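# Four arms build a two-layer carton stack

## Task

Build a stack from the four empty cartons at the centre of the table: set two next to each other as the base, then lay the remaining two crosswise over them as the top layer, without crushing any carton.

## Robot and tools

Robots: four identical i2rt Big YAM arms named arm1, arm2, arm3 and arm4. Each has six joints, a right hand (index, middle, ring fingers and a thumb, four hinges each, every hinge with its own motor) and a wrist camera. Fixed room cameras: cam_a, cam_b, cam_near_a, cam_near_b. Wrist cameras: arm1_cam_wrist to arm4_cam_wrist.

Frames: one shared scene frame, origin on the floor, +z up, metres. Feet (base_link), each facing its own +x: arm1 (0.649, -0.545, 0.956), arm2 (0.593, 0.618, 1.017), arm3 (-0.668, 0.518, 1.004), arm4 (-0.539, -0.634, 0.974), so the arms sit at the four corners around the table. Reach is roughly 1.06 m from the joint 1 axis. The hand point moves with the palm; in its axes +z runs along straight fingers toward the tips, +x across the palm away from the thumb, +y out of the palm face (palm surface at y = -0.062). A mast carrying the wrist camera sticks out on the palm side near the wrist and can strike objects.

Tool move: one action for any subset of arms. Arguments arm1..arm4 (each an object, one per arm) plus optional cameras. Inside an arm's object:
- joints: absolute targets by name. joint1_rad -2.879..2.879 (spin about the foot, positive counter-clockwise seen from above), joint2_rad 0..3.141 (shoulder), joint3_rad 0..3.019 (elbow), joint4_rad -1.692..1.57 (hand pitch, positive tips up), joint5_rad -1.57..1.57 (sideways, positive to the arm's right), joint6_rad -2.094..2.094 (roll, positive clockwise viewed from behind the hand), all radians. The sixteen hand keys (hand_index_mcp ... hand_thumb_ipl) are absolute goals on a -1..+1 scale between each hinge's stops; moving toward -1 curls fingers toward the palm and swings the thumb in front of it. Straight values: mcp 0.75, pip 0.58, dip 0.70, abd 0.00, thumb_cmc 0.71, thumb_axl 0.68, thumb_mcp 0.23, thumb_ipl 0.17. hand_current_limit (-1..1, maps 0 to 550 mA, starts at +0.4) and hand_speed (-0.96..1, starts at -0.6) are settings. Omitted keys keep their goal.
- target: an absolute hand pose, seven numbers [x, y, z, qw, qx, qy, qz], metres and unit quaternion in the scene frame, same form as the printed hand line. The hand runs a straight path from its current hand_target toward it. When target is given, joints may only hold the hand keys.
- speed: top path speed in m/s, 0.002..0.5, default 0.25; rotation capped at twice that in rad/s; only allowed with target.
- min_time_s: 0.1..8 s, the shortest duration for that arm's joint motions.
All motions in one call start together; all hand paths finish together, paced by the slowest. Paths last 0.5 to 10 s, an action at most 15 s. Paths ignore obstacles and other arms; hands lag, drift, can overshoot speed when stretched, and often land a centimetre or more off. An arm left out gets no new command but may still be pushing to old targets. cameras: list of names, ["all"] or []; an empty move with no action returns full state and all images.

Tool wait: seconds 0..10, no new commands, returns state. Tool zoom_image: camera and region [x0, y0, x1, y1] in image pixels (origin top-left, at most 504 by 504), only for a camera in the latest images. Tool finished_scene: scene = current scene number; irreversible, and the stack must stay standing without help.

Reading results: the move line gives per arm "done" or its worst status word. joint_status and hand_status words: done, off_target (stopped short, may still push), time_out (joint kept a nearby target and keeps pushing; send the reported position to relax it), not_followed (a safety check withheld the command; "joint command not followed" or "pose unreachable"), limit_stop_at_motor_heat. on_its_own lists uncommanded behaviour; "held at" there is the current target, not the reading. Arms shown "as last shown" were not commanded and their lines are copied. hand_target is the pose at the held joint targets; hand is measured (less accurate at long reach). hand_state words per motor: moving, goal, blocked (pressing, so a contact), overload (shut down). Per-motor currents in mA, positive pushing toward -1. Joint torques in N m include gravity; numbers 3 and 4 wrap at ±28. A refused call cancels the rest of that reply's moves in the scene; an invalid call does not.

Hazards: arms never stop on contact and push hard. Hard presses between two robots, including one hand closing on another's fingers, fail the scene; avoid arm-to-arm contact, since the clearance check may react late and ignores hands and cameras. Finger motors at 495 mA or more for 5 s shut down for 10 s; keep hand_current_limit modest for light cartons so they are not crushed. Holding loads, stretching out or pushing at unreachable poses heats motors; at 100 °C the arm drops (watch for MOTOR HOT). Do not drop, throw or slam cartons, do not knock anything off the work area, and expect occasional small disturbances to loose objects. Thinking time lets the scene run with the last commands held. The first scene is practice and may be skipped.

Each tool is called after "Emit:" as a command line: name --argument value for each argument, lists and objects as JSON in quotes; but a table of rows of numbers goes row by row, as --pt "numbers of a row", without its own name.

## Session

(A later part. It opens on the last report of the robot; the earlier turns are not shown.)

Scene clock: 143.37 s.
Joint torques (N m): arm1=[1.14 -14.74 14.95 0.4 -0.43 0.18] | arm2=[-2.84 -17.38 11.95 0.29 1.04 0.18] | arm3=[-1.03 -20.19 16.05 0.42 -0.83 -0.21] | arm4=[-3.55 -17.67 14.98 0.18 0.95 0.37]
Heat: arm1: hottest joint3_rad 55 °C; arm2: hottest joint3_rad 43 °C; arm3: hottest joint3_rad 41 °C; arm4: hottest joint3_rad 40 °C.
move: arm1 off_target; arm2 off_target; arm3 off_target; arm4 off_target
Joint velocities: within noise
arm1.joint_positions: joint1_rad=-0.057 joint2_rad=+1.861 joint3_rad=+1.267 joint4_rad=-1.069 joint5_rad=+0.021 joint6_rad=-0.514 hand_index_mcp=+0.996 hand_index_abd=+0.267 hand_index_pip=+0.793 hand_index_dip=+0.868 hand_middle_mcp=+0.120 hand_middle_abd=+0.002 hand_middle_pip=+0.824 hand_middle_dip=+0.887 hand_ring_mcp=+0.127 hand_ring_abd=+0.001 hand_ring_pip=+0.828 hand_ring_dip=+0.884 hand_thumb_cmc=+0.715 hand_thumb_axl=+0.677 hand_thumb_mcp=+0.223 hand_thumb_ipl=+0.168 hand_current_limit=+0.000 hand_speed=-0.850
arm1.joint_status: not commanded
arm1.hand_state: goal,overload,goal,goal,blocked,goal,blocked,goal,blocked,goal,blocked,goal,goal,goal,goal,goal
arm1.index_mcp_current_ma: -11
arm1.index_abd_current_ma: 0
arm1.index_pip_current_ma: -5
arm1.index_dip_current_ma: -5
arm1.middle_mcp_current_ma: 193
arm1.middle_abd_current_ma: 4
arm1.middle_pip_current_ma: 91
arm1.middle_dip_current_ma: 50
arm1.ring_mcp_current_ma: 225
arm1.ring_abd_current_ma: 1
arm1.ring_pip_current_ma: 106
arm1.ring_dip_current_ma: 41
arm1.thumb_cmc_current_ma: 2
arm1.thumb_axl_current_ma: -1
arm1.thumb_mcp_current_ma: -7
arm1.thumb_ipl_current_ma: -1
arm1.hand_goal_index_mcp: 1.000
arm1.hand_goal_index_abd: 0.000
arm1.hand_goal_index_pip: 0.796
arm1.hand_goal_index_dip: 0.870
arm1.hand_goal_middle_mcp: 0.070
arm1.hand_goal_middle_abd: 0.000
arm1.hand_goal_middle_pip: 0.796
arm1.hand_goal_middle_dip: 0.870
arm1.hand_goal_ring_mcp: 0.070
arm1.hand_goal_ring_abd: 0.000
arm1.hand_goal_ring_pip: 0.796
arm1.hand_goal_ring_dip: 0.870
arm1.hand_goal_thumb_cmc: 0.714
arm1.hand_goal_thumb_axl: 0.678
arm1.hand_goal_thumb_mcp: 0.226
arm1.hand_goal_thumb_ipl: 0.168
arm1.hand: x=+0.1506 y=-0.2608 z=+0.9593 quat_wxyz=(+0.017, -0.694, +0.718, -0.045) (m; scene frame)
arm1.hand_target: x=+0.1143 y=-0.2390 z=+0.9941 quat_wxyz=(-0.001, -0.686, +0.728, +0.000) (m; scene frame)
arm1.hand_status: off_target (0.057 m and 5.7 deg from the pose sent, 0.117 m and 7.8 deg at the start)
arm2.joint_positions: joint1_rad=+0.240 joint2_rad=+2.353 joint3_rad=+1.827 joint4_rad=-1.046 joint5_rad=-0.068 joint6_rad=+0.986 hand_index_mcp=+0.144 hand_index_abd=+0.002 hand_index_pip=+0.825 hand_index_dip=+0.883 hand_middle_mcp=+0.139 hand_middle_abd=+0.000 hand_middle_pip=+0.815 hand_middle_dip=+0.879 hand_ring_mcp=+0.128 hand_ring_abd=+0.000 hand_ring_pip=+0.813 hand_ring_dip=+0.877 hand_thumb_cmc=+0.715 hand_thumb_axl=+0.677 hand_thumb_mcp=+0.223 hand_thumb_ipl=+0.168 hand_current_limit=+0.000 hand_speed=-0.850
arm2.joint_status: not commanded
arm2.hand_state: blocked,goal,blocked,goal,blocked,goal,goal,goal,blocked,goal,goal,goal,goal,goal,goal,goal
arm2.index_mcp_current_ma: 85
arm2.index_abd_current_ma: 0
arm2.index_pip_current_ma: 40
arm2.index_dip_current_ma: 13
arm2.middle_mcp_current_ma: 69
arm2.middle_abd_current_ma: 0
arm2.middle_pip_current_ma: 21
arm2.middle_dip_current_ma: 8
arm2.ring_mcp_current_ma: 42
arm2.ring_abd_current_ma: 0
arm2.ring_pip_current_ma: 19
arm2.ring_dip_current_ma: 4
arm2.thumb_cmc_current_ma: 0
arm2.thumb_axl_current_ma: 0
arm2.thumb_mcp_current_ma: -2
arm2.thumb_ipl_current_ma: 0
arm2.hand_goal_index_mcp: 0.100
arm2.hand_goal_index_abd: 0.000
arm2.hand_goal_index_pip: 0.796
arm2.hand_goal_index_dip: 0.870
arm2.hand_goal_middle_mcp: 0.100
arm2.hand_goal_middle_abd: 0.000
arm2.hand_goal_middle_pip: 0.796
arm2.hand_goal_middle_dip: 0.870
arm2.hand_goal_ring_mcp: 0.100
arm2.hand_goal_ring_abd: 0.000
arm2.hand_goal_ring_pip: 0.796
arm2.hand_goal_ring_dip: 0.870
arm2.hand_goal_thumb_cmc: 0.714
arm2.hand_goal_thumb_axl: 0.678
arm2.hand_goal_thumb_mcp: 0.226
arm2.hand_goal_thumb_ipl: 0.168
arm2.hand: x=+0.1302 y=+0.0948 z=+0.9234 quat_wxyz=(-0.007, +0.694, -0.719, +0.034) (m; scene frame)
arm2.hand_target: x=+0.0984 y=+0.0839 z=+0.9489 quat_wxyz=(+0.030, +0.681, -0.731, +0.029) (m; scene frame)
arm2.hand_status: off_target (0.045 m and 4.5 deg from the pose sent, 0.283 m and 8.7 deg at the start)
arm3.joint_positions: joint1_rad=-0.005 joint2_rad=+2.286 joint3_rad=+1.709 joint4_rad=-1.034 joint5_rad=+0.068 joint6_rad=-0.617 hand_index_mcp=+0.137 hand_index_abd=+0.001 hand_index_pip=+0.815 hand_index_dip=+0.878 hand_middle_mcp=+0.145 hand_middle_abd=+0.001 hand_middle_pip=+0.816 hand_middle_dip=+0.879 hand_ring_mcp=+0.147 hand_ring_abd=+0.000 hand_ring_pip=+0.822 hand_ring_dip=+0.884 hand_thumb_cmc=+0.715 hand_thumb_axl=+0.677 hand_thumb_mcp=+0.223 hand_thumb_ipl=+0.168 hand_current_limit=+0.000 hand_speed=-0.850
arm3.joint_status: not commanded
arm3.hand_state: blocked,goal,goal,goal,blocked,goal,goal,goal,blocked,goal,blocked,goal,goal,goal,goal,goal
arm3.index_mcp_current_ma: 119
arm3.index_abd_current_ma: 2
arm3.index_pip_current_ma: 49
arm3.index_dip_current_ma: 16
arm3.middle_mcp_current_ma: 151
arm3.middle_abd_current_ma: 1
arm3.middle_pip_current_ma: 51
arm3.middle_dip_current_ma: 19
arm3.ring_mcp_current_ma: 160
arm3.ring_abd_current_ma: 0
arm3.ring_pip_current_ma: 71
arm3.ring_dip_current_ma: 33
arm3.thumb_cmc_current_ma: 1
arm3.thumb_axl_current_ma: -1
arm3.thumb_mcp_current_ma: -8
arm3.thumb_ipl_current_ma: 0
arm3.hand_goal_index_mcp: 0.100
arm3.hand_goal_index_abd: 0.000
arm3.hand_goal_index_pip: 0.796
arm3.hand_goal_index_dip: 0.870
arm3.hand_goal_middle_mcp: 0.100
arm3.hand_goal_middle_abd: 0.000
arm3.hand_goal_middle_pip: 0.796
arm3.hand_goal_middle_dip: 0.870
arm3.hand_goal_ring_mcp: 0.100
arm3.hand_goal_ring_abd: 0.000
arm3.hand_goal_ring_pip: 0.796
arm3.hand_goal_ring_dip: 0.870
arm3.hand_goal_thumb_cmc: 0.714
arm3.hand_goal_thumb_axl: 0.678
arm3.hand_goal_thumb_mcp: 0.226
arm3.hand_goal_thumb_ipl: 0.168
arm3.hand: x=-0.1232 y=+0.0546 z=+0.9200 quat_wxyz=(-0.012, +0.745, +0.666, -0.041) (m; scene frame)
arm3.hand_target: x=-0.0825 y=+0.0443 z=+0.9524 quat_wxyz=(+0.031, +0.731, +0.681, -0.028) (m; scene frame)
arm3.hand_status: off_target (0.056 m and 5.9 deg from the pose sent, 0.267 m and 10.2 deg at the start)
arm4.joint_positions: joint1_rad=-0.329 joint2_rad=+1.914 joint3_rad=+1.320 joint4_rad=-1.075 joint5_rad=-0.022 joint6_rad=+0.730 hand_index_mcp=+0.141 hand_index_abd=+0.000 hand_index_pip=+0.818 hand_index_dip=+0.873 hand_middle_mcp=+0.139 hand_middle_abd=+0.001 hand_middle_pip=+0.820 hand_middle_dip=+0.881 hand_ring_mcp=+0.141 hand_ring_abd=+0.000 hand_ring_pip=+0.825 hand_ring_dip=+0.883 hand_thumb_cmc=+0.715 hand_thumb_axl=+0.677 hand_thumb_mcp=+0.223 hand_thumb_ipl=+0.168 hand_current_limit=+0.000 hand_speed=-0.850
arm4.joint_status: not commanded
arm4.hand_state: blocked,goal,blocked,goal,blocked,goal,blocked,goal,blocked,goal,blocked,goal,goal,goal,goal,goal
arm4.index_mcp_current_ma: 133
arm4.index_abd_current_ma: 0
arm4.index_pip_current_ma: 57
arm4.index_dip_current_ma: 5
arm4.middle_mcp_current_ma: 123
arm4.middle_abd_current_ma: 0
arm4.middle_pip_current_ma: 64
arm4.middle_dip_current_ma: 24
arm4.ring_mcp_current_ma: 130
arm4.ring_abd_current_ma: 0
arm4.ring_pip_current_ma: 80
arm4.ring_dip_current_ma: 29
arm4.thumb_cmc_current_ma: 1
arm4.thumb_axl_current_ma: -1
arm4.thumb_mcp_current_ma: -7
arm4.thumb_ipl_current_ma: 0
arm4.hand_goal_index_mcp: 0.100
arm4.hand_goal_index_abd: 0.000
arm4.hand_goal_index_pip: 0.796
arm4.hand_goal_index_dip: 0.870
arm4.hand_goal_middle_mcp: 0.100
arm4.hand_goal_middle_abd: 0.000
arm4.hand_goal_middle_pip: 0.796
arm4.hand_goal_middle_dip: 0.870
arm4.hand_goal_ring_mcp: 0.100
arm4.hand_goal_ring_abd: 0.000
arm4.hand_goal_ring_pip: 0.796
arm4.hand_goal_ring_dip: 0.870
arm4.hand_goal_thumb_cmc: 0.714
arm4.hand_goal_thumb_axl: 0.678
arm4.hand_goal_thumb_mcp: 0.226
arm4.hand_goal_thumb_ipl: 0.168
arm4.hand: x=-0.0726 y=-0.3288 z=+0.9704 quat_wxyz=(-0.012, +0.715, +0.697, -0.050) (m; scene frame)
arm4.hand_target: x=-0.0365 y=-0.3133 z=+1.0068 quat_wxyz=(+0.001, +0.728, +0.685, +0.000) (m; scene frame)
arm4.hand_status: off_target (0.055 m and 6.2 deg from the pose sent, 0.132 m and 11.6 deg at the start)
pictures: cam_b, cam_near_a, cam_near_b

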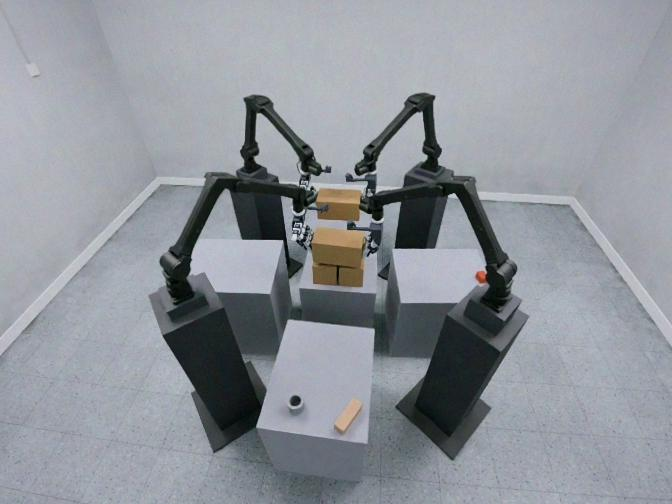

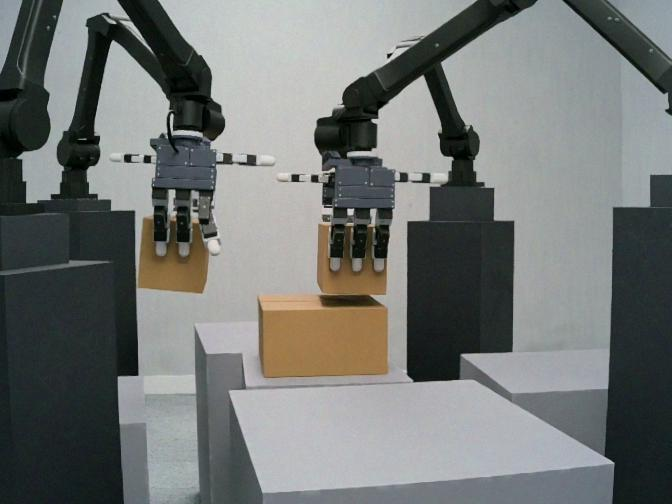

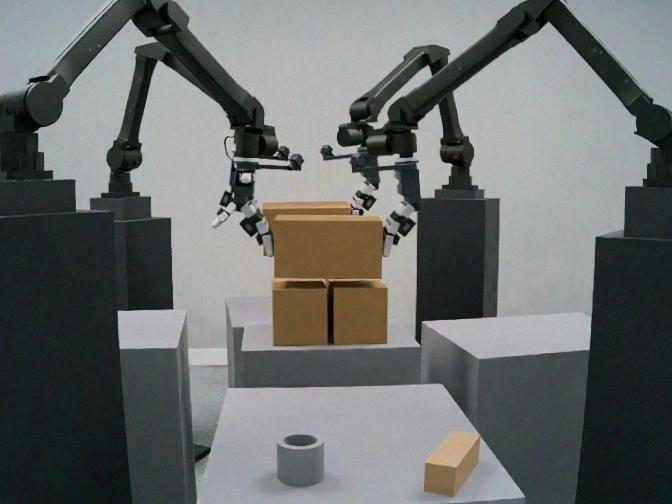

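Emit:
move --arm2 '{"target": [0.093, 0.081, 0.928, 0.0299, 0.6839, -0.7283, 0.0318], "speed": 0.05}' --arm3 '{"target": [-0.082, 0.041, 0.931, 0.0318, 0.7283, 0.6839, -0.0299], "speed": 0.05}' --cameras '["cam_near_a", "cam_near_b"]'

Emit:
zoom_image --camera "cam_near_a" --region '[220, 170, 440, 400]'

Emit:
zoom_image --camera "cam_near_b" --region '[220, 160, 440, 370]'

Scene clock: 175.63 s.
Joint torques (N m): arm1=[1.2 -14.39 15.06 0.32 -0.42 0.14] | arm2=[-3.19 -17.44 11.38 1.06 0.82 0.07] | arm3=[-1.32 -20.07 14.84 1.26 -0.64 -0.2] | arm4=[-3.49 -17.67 14.98 0.18 0.95 0.37]
Heat: arm1: hottest joint3_rad 59 °C; arm2: hottest joint3_rad 44 °C; arm3: hottest joint3_rad 44 °C; arm4: hottest joint3_rad 44 °C.
move: arm2 off_target; arm3 off_target
Joint velocities: within noise
arm1, arm4: as last shown
arm2.joint_positions: joint1_rad=+0.239 joint2_rad=+2.384 joint3_rad=+1.836 joint4_rad=-1.039 joint5_rad=-0.068 joint6_rad=+0.986 hand_index_mcp=+0.144 hand_index_abd=+0.002 hand_index_pip=+0.824 hand_index_dip=+0.883 hand_middle_mcp=+0.139 hand_middle_abd=+0.000 hand_middle_pip=+0.815 hand_middle_dip=+0.879 hand_ring_mcp=+0.128 hand_ring_abd=+0.000 hand_ring_pip=+0.813 hand_ring_dip=+0.877 hand_thumb_cmc=+0.715 hand_thumb_axl=+0.677 hand_thumb_mcp=+0.223 hand_thumb_ipl=+0.168 hand_current_limit=+0.000 hand_speed=-0.850
arm2.joint_status: not commanded
arm2.hand_state: blocked,goal,blocked,goal,blocked,goal,goal,goal,blocked,goal,goal,goal,goal,goal,goal,goal
arm2.index_mcp_current_ma: 85
arm2.index_abd_current_ma: 0
arm2.index_pip_current_ma: 39
arm2.index_dip_current_ma: 13
arm2.middle_mcp_current_ma: 69
arm2.middle_abd_current_ma: 0
arm2.middle_pip_current_ma: 21
arm2.middle_dip_current_ma: 8
arm2.ring_mcp_current_ma: 42
arm2.ring_abd_current_ma: 0
arm2.ring_pip_current_ma: 19
arm2.ring_dip_current_ma: 4
arm2.thumb_cmc_current_ma: 0
arm2.thumb_axl_current_ma: 0
arm2.thumb_mcp_current_ma: -2
arm2.thumb_ipl_current_ma: 0
arm2.hand_goal_index_mcp: 0.100
arm2.hand_goal_index_abd: 0.000
arm2.hand_goal_index_pip: 0.796
arm2.hand_goal_index_dip: 0.870
arm2.hand_goal_middle_mcp: 0.100
arm2.hand_goal_middle_abd: 0.000
arm2.hand_goal_middle_pip: 0.796
arm2.hand_goal_middle_dip: 0.870
arm2.hand_goal_ring_mcp: 0.100
arm2.hand_goal_ring_abd: 0.000
arm2.hand_goal_ring_pip: 0.796
arm2.hand_goal_ring_dip: 0.870
arm2.hand_goal_thumb_cmc: 0.714
arm2.hand_goal_thumb_axl: 0.678
arm2.hand_goal_thumb_mcp: 0.226
arm2.hand_goal_thumb_ipl: 0.168
arm2.hand: x=+0.1300 y=+0.0964 z=+0.9062 quat_wxyz=(-0.014, +0.693, -0.720, +0.032) (m; scene frame)
arm2.hand_target: x=+0.0947 y=+0.0836 z=+0.9286 quat_wxyz=(+0.030, +0.684, -0.729, +0.032) (m; scene frame)
arm2.hand_status: off_target (0.046 m and 5.2 deg from the pose sent, 0.040 m and 4.5 deg at the start)
arm3.joint_positions: joint1_rad=-0.005 joint2_rad=+2.306 joint3_rad=+1.709 joint4_rad=-1.019 joint5_rad=+0.068 joint6_rad=-0.629 hand_index_mcp=+0.137 hand_index_abd=+0.001 hand_index_pip=+0.815 hand_index_dip=+0.878 hand_middle_mcp=+0.143 hand_middle_abd=+0.001 hand_middle_pip=+0.816 hand_middle_dip=+0.879 hand_ring_mcp=+0.144 hand_ring_abd=+0.000 hand_ring_pip=+0.820 hand_ring_dip=+0.884 hand_thumb_cmc=+0.715 hand_thumb_axl=+0.677 hand_thumb_mcp=+0.223 hand_thumb_ipl=+0.168 hand_current_limit=+0.000 hand_speed=-0.850
arm3.joint_status: not commanded
arm3.hand_state: blocked,goal,goal,goal,blocked,goal,goal,goal,blocked,goal,blocked,goal,goal,goal,goal,goal
arm3.index_mcp_current_ma: 119
arm3.index_abd_current_ma: 2
arm3.index_pip_current_ma: 50
arm3.index_dip_current_ma: 16
arm3.middle_mcp_current_ma: 143
arm3.middle_abd_current_ma: 1
arm3.middle_pip_current_ma: 51
arm3.middle_dip_current_ma: 19
arm3.ring_mcp_current_ma: 147
arm3.ring_abd_current_ma: 0
arm3.ring_pip_current_ma: 64
arm3.ring_dip_current_ma: 33
arm3.thumb_cmc_current_ma: 1
arm3.thumb_axl_current_ma: -1
arm3.thumb_mcp_current_ma: -8
arm3.thumb_ipl_current_ma: 0
arm3.hand_goal_index_mcp: 0.100
arm3.hand_goal_index_abd: 0.000
arm3.hand_goal_index_pip: 0.796
arm3.hand_goal_index_dip: 0.870
arm3.hand_goal_middle_mcp: 0.100
arm3.hand_goal_middle_abd: 0.000
arm3.hand_goal_middle_pip: 0.796
arm3.hand_goal_middle_dip: 0.870
arm3.hand_goal_ring_mcp: 0.100
arm3.hand_goal_ring_abd: 0.000
arm3.hand_goal_ring_pip: 0.796
arm3.hand_goal_ring_dip: 0.870
arm3.hand_goal_thumb_cmc: 0.714
arm3.hand_goal_thumb_axl: 0.678
arm3.hand_goal_thumb_mcp: 0.226
arm3.hand_goal_thumb_ipl: 0.168
arm3.hand: x=-0.1233 y=+0.0558 z=+0.9072 quat_wxyz=(-0.015, +0.741, +0.671, -0.041) (m; scene frame)
arm3.hand_target: x=-0.0846 y=+0.0432 z=+0.9335 quat_wxyz=(+0.032, +0.728, +0.684, -0.030) (m; scene frame)
arm3.hand_status: off_target (0.050 m and 5.9 deg from the pose sent, 0.045 m and 5.9 deg at the start)
arm4.index_pip_current_ma: 56
arm4.ring_mcp_current_ma: 131
arm4.hand_target: x=-0.0365 y=-0.3133 z=+1.0068 quat_wxyz=(+0.001, +0.728, +0.686, +0.000) (m; scene frame)
pictures: cam_near_a, cam_near_b

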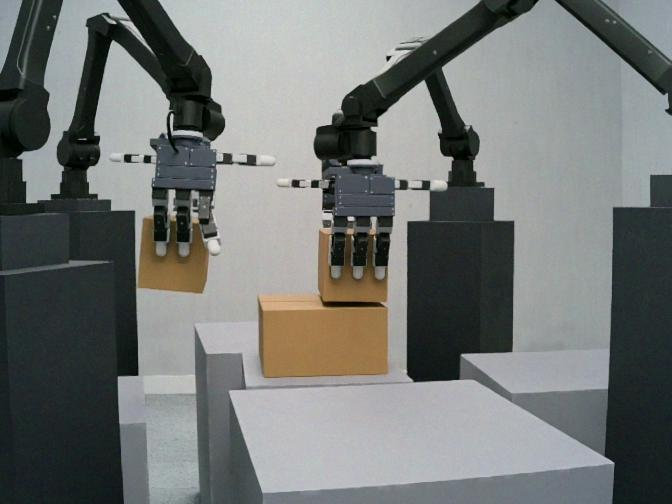

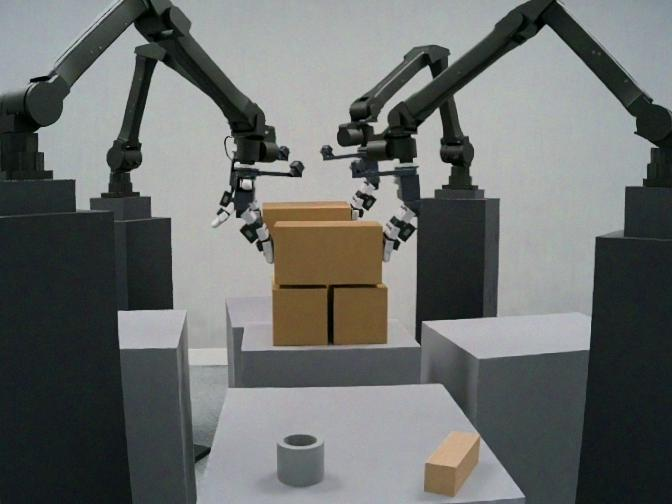

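Scaled by 2.191 from the camera's 672x504 image, which has a finer 960x720 frame.

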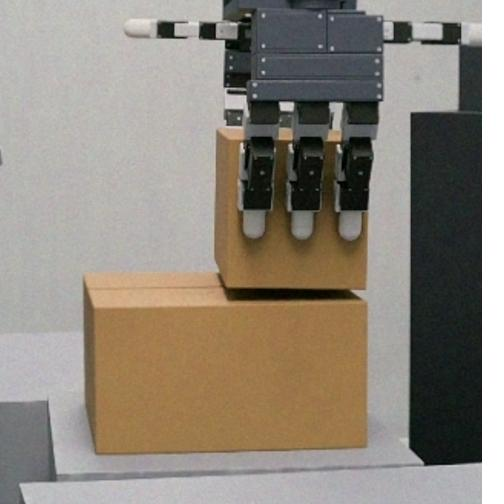

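Scaled by 2.291 from the camera's 672x504 image, which has a finer 960x720 frame.

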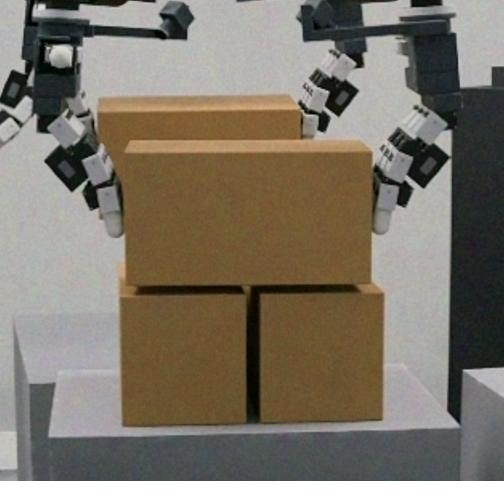

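Emit:
move --arm2 '{"target": [0.090, 0.081, 0.916, 0.0299, 0.6839, -0.7283, 0.0318], "speed": 0.05}' --arm3 '{"target": [-0.085, 0.041, 0.919, 0.0318, 0.7283, 0.6839, -0.0299], "speed": 0.05}' --cameras '["cam_near_a", "cam_near_b"]'

Emit:
zoom_image --camera "cam_near_a" --region '[220, 170, 440, 400]'

Emit:
zoom_image --camera "cam_near_b" --region '[220, 160, 440, 370]'

Scene clock: 181.00 s.
Joint torques (N m): arm1=[0.79 -14.39 14.97 0.35 -0.43 0.12] | arm2=[-3.25 -17.38 11.41 1.2 0.86 0.02] | arm3=[-1.49 -20.19 13.79 1.52 -0.65 -0.19] | arm4=[-3.49 -17.67 14.99 0.18 0.95 0.37]
Heat: arm1: hottest joint3_rad 60 °C; arm2: hottest joint3_rad 44 °C; arm3: hottest joint3_rad 44 °C; arm4: hottest joint3_rad 45 °C.
move: arm2 off_target; arm3 off_target
Joint velocities: within noise
arm1, arm4: as last shown
arm2.joint_positions: joint1_rad=+0.239 joint2_rad=+2.402 joint3_rad=+1.842 joint4_rad=-1.028 joint5_rad=-0.070 joint6_rad=+0.986 hand_index_mcp=+0.144 hand_index_abd=+0.002 hand_index_pip=+0.824 hand_index_dip=+0.883 hand_middle_mcp=+0.138 hand_middle_abd=+0.000 hand_middle_pip=+0.815 hand_middle_dip=+0.879 hand_ring_mcp=+0.128 hand_ring_abd=+0.000 hand_ring_pip=+0.813 hand_ring_dip=+0.877 hand_thumb_cmc=+0.715 hand_thumb_axl=+0.677 hand_thumb_mcp=+0.223 hand_thumb_ipl=+0.168 hand_current_limit=+0.000 hand_speed=-0.850
arm2.joint_status: not commanded
arm2.hand_state: blocked,goal,blocked,goal,blocked,goal,goal,goal,blocked,goal,goal,goal,goal,goal,goal,goal
arm2.index_mcp_current_ma: 85
arm2.index_abd_current_ma: 0
arm2.index_pip_current_ma: 39
arm2.index_dip_current_ma: 13
arm2.middle_mcp_current_ma: 68
arm2.middle_abd_current_ma: 0
arm2.middle_pip_current_ma: 21
arm2.middle_dip_current_ma: 8
arm2.ring_mcp_current_ma: 42
arm2.ring_abd_current_ma: 0
arm2.ring_pip_current_ma: 19
arm2.ring_dip_current_ma: 4
arm2.thumb_cmc_current_ma: 0
arm2.thumb_axl_current_ma: 0
arm2.thumb_mcp_current_ma: -2
arm2.thumb_ipl_current_ma: 0
arm2.hand_goal_index_mcp: 0.100
arm2.hand_goal_index_abd: 0.000
arm2.hand_goal_index_pip: 0.796
arm2.hand_goal_index_dip: 0.870
arm2.hand_goal_middle_mcp: 0.100
arm2.hand_goal_middle_abd: 0.000
arm2.hand_goal_middle_pip: 0.796
arm2.hand_goal_middle_dip: 0.870
arm2.hand_goal_ring_mcp: 0.100
arm2.hand_goal_ring_abd: 0.000
arm2.hand_goal_ring_pip: 0.796
arm2.hand_goal_ring_dip: 0.870
arm2.hand_goal_thumb_cmc: 0.714
arm2.hand_goal_thumb_axl: 0.678
arm2.hand_goal_thumb_mcp: 0.226
arm2.hand_goal_thumb_ipl: 0.168
arm2.hand: x=+0.1297 y=+0.0954 z=+0.8961 quat_wxyz=(-0.015, +0.693, -0.720, +0.033) (m; scene frame)
arm2.hand_target: x=+0.0919 y=+0.0829 z=+0.9179 quat_wxyz=(+0.031, +0.684, -0.728, +0.032) (m; scene frame)
arm2.hand_status: off_target (0.047 m and 5.3 deg from the pose sent, 0.044 m and 5.2 deg at the start)
arm3.joint_positions: joint1_rad=-0.005 joint2_rad=+2.323 joint3_rad=+1.709 joint4_rad=-1.002 joint5_rad=+0.068 joint6_rad=-0.632 hand_index_mcp=+0.138 hand_index_abd=+0.001 hand_index_pip=+0.817 hand_index_dip=+0.878 hand_middle_mcp=+0.143 hand_middle_abd=+0.001 hand_middle_pip=+0.816 hand_middle_dip=+0.879 hand_ring_mcp=+0.144 hand_ring_abd=+0.000 hand_ring_pip=+0.820 hand_ring_dip=+0.884 hand_thumb_cmc=+0.715 hand_thumb_axl=+0.677 hand_thumb_mcp=+0.223 hand_thumb_ipl=+0.168 hand_current_limit=+0.000 hand_speed=-0.850
arm3.joint_status: not commanded
arm3.hand_state: blocked,goal,blocked,goal,blocked,goal,goal,goal,blocked,goal,blocked,goal,goal,goal,goal,goal
arm3.index_mcp_current_ma: 122
arm3.index_abd_current_ma: 2
arm3.index_pip_current_ma: 54
arm3.index_dip_current_ma: 16
arm3.middle_mcp_current_ma: 143
arm3.middle_abd_current_ma: 1
arm3.middle_pip_current_ma: 51
arm3.middle_dip_current_ma: 19
arm3.ring_mcp_current_ma: 147
arm3.ring_abd_current_ma: 0
arm3.ring_pip_current_ma: 64
arm3.ring_dip_current_ma: 33
arm3.thumb_cmc_current_ma: 1
arm3.thumb_axl_current_ma: -1
arm3.thumb_mcp_current_ma: -8
arm3.thumb_ipl_current_ma: 0
arm3.hand_goal_index_mcp: 0.100
arm3.hand_goal_index_abd: 0.000
arm3.hand_goal_index_pip: 0.796
arm3.hand_goal_index_dip: 0.870
arm3.hand_goal_middle_mcp: 0.100
arm3.hand_goal_middle_abd: 0.000
arm3.hand_goal_middle_pip: 0.796
arm3.hand_goal_middle_dip: 0.870
arm3.hand_goal_ring_mcp: 0.100
arm3.hand_goal_ring_abd: 0.000
arm3.hand_goal_ring_pip: 0.796
arm3.hand_goal_ring_dip: 0.870
arm3.hand_goal_thumb_cmc: 0.714
arm3.hand_goal_thumb_axl: 0.678
arm3.hand_goal_thumb_mcp: 0.226
arm3.hand_goal_thumb_ipl: 0.168
arm3.hand: x=-0.1231 y=+0.0558 z=+0.8967 quat_wxyz=(-0.015, +0.740, +0.672, -0.041) (m; scene frame)
arm3.hand_target: x=-0.0876 y=+0.0430 z=+0.9199 quat_wxyz=(+0.031, +0.729, +0.684, -0.030) (m; scene frame)
arm3.hand_status: off_target (0.047 m and 5.8 deg from the pose sent, 0.043 m and 5.9 deg at the start)
pictures: cam_near_a, cam_near_b

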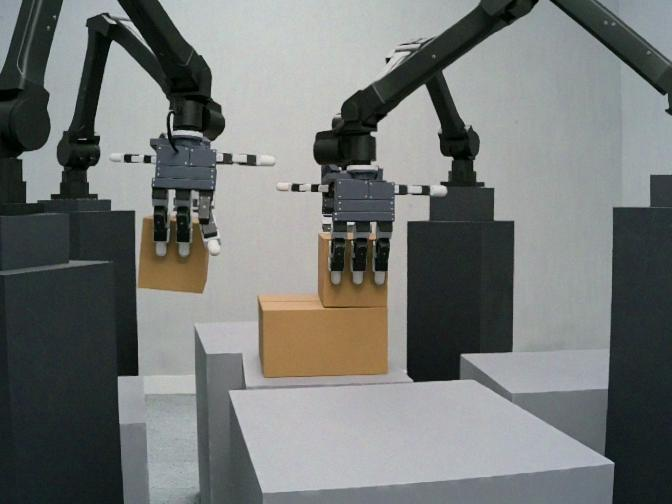

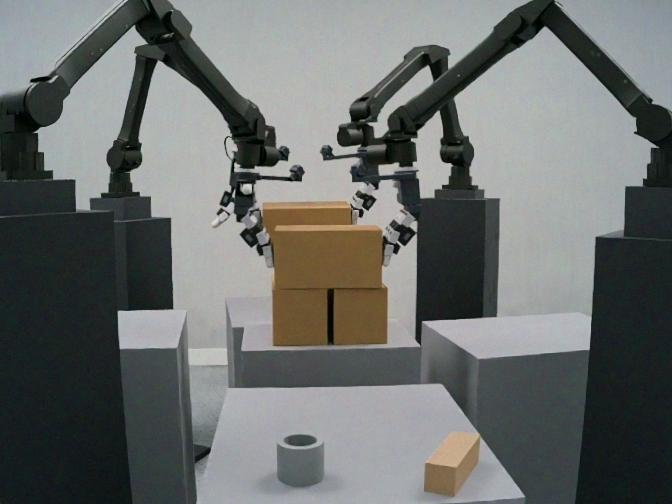

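Scaled by 2.191 from the camera's 672x504 image, which has a finer 960x720 frame.

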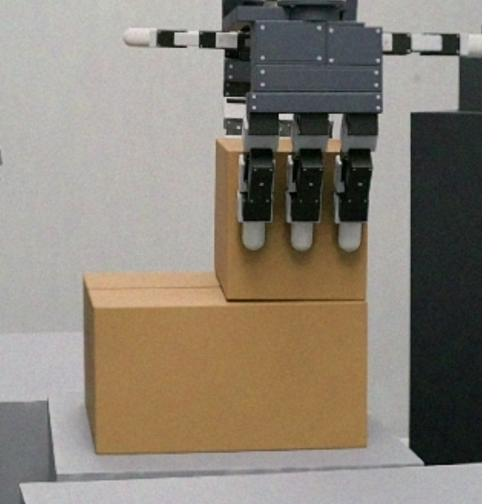

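Scaled by 2.291 from the camera's 672x504 image, which has a finer 960x720 frame.

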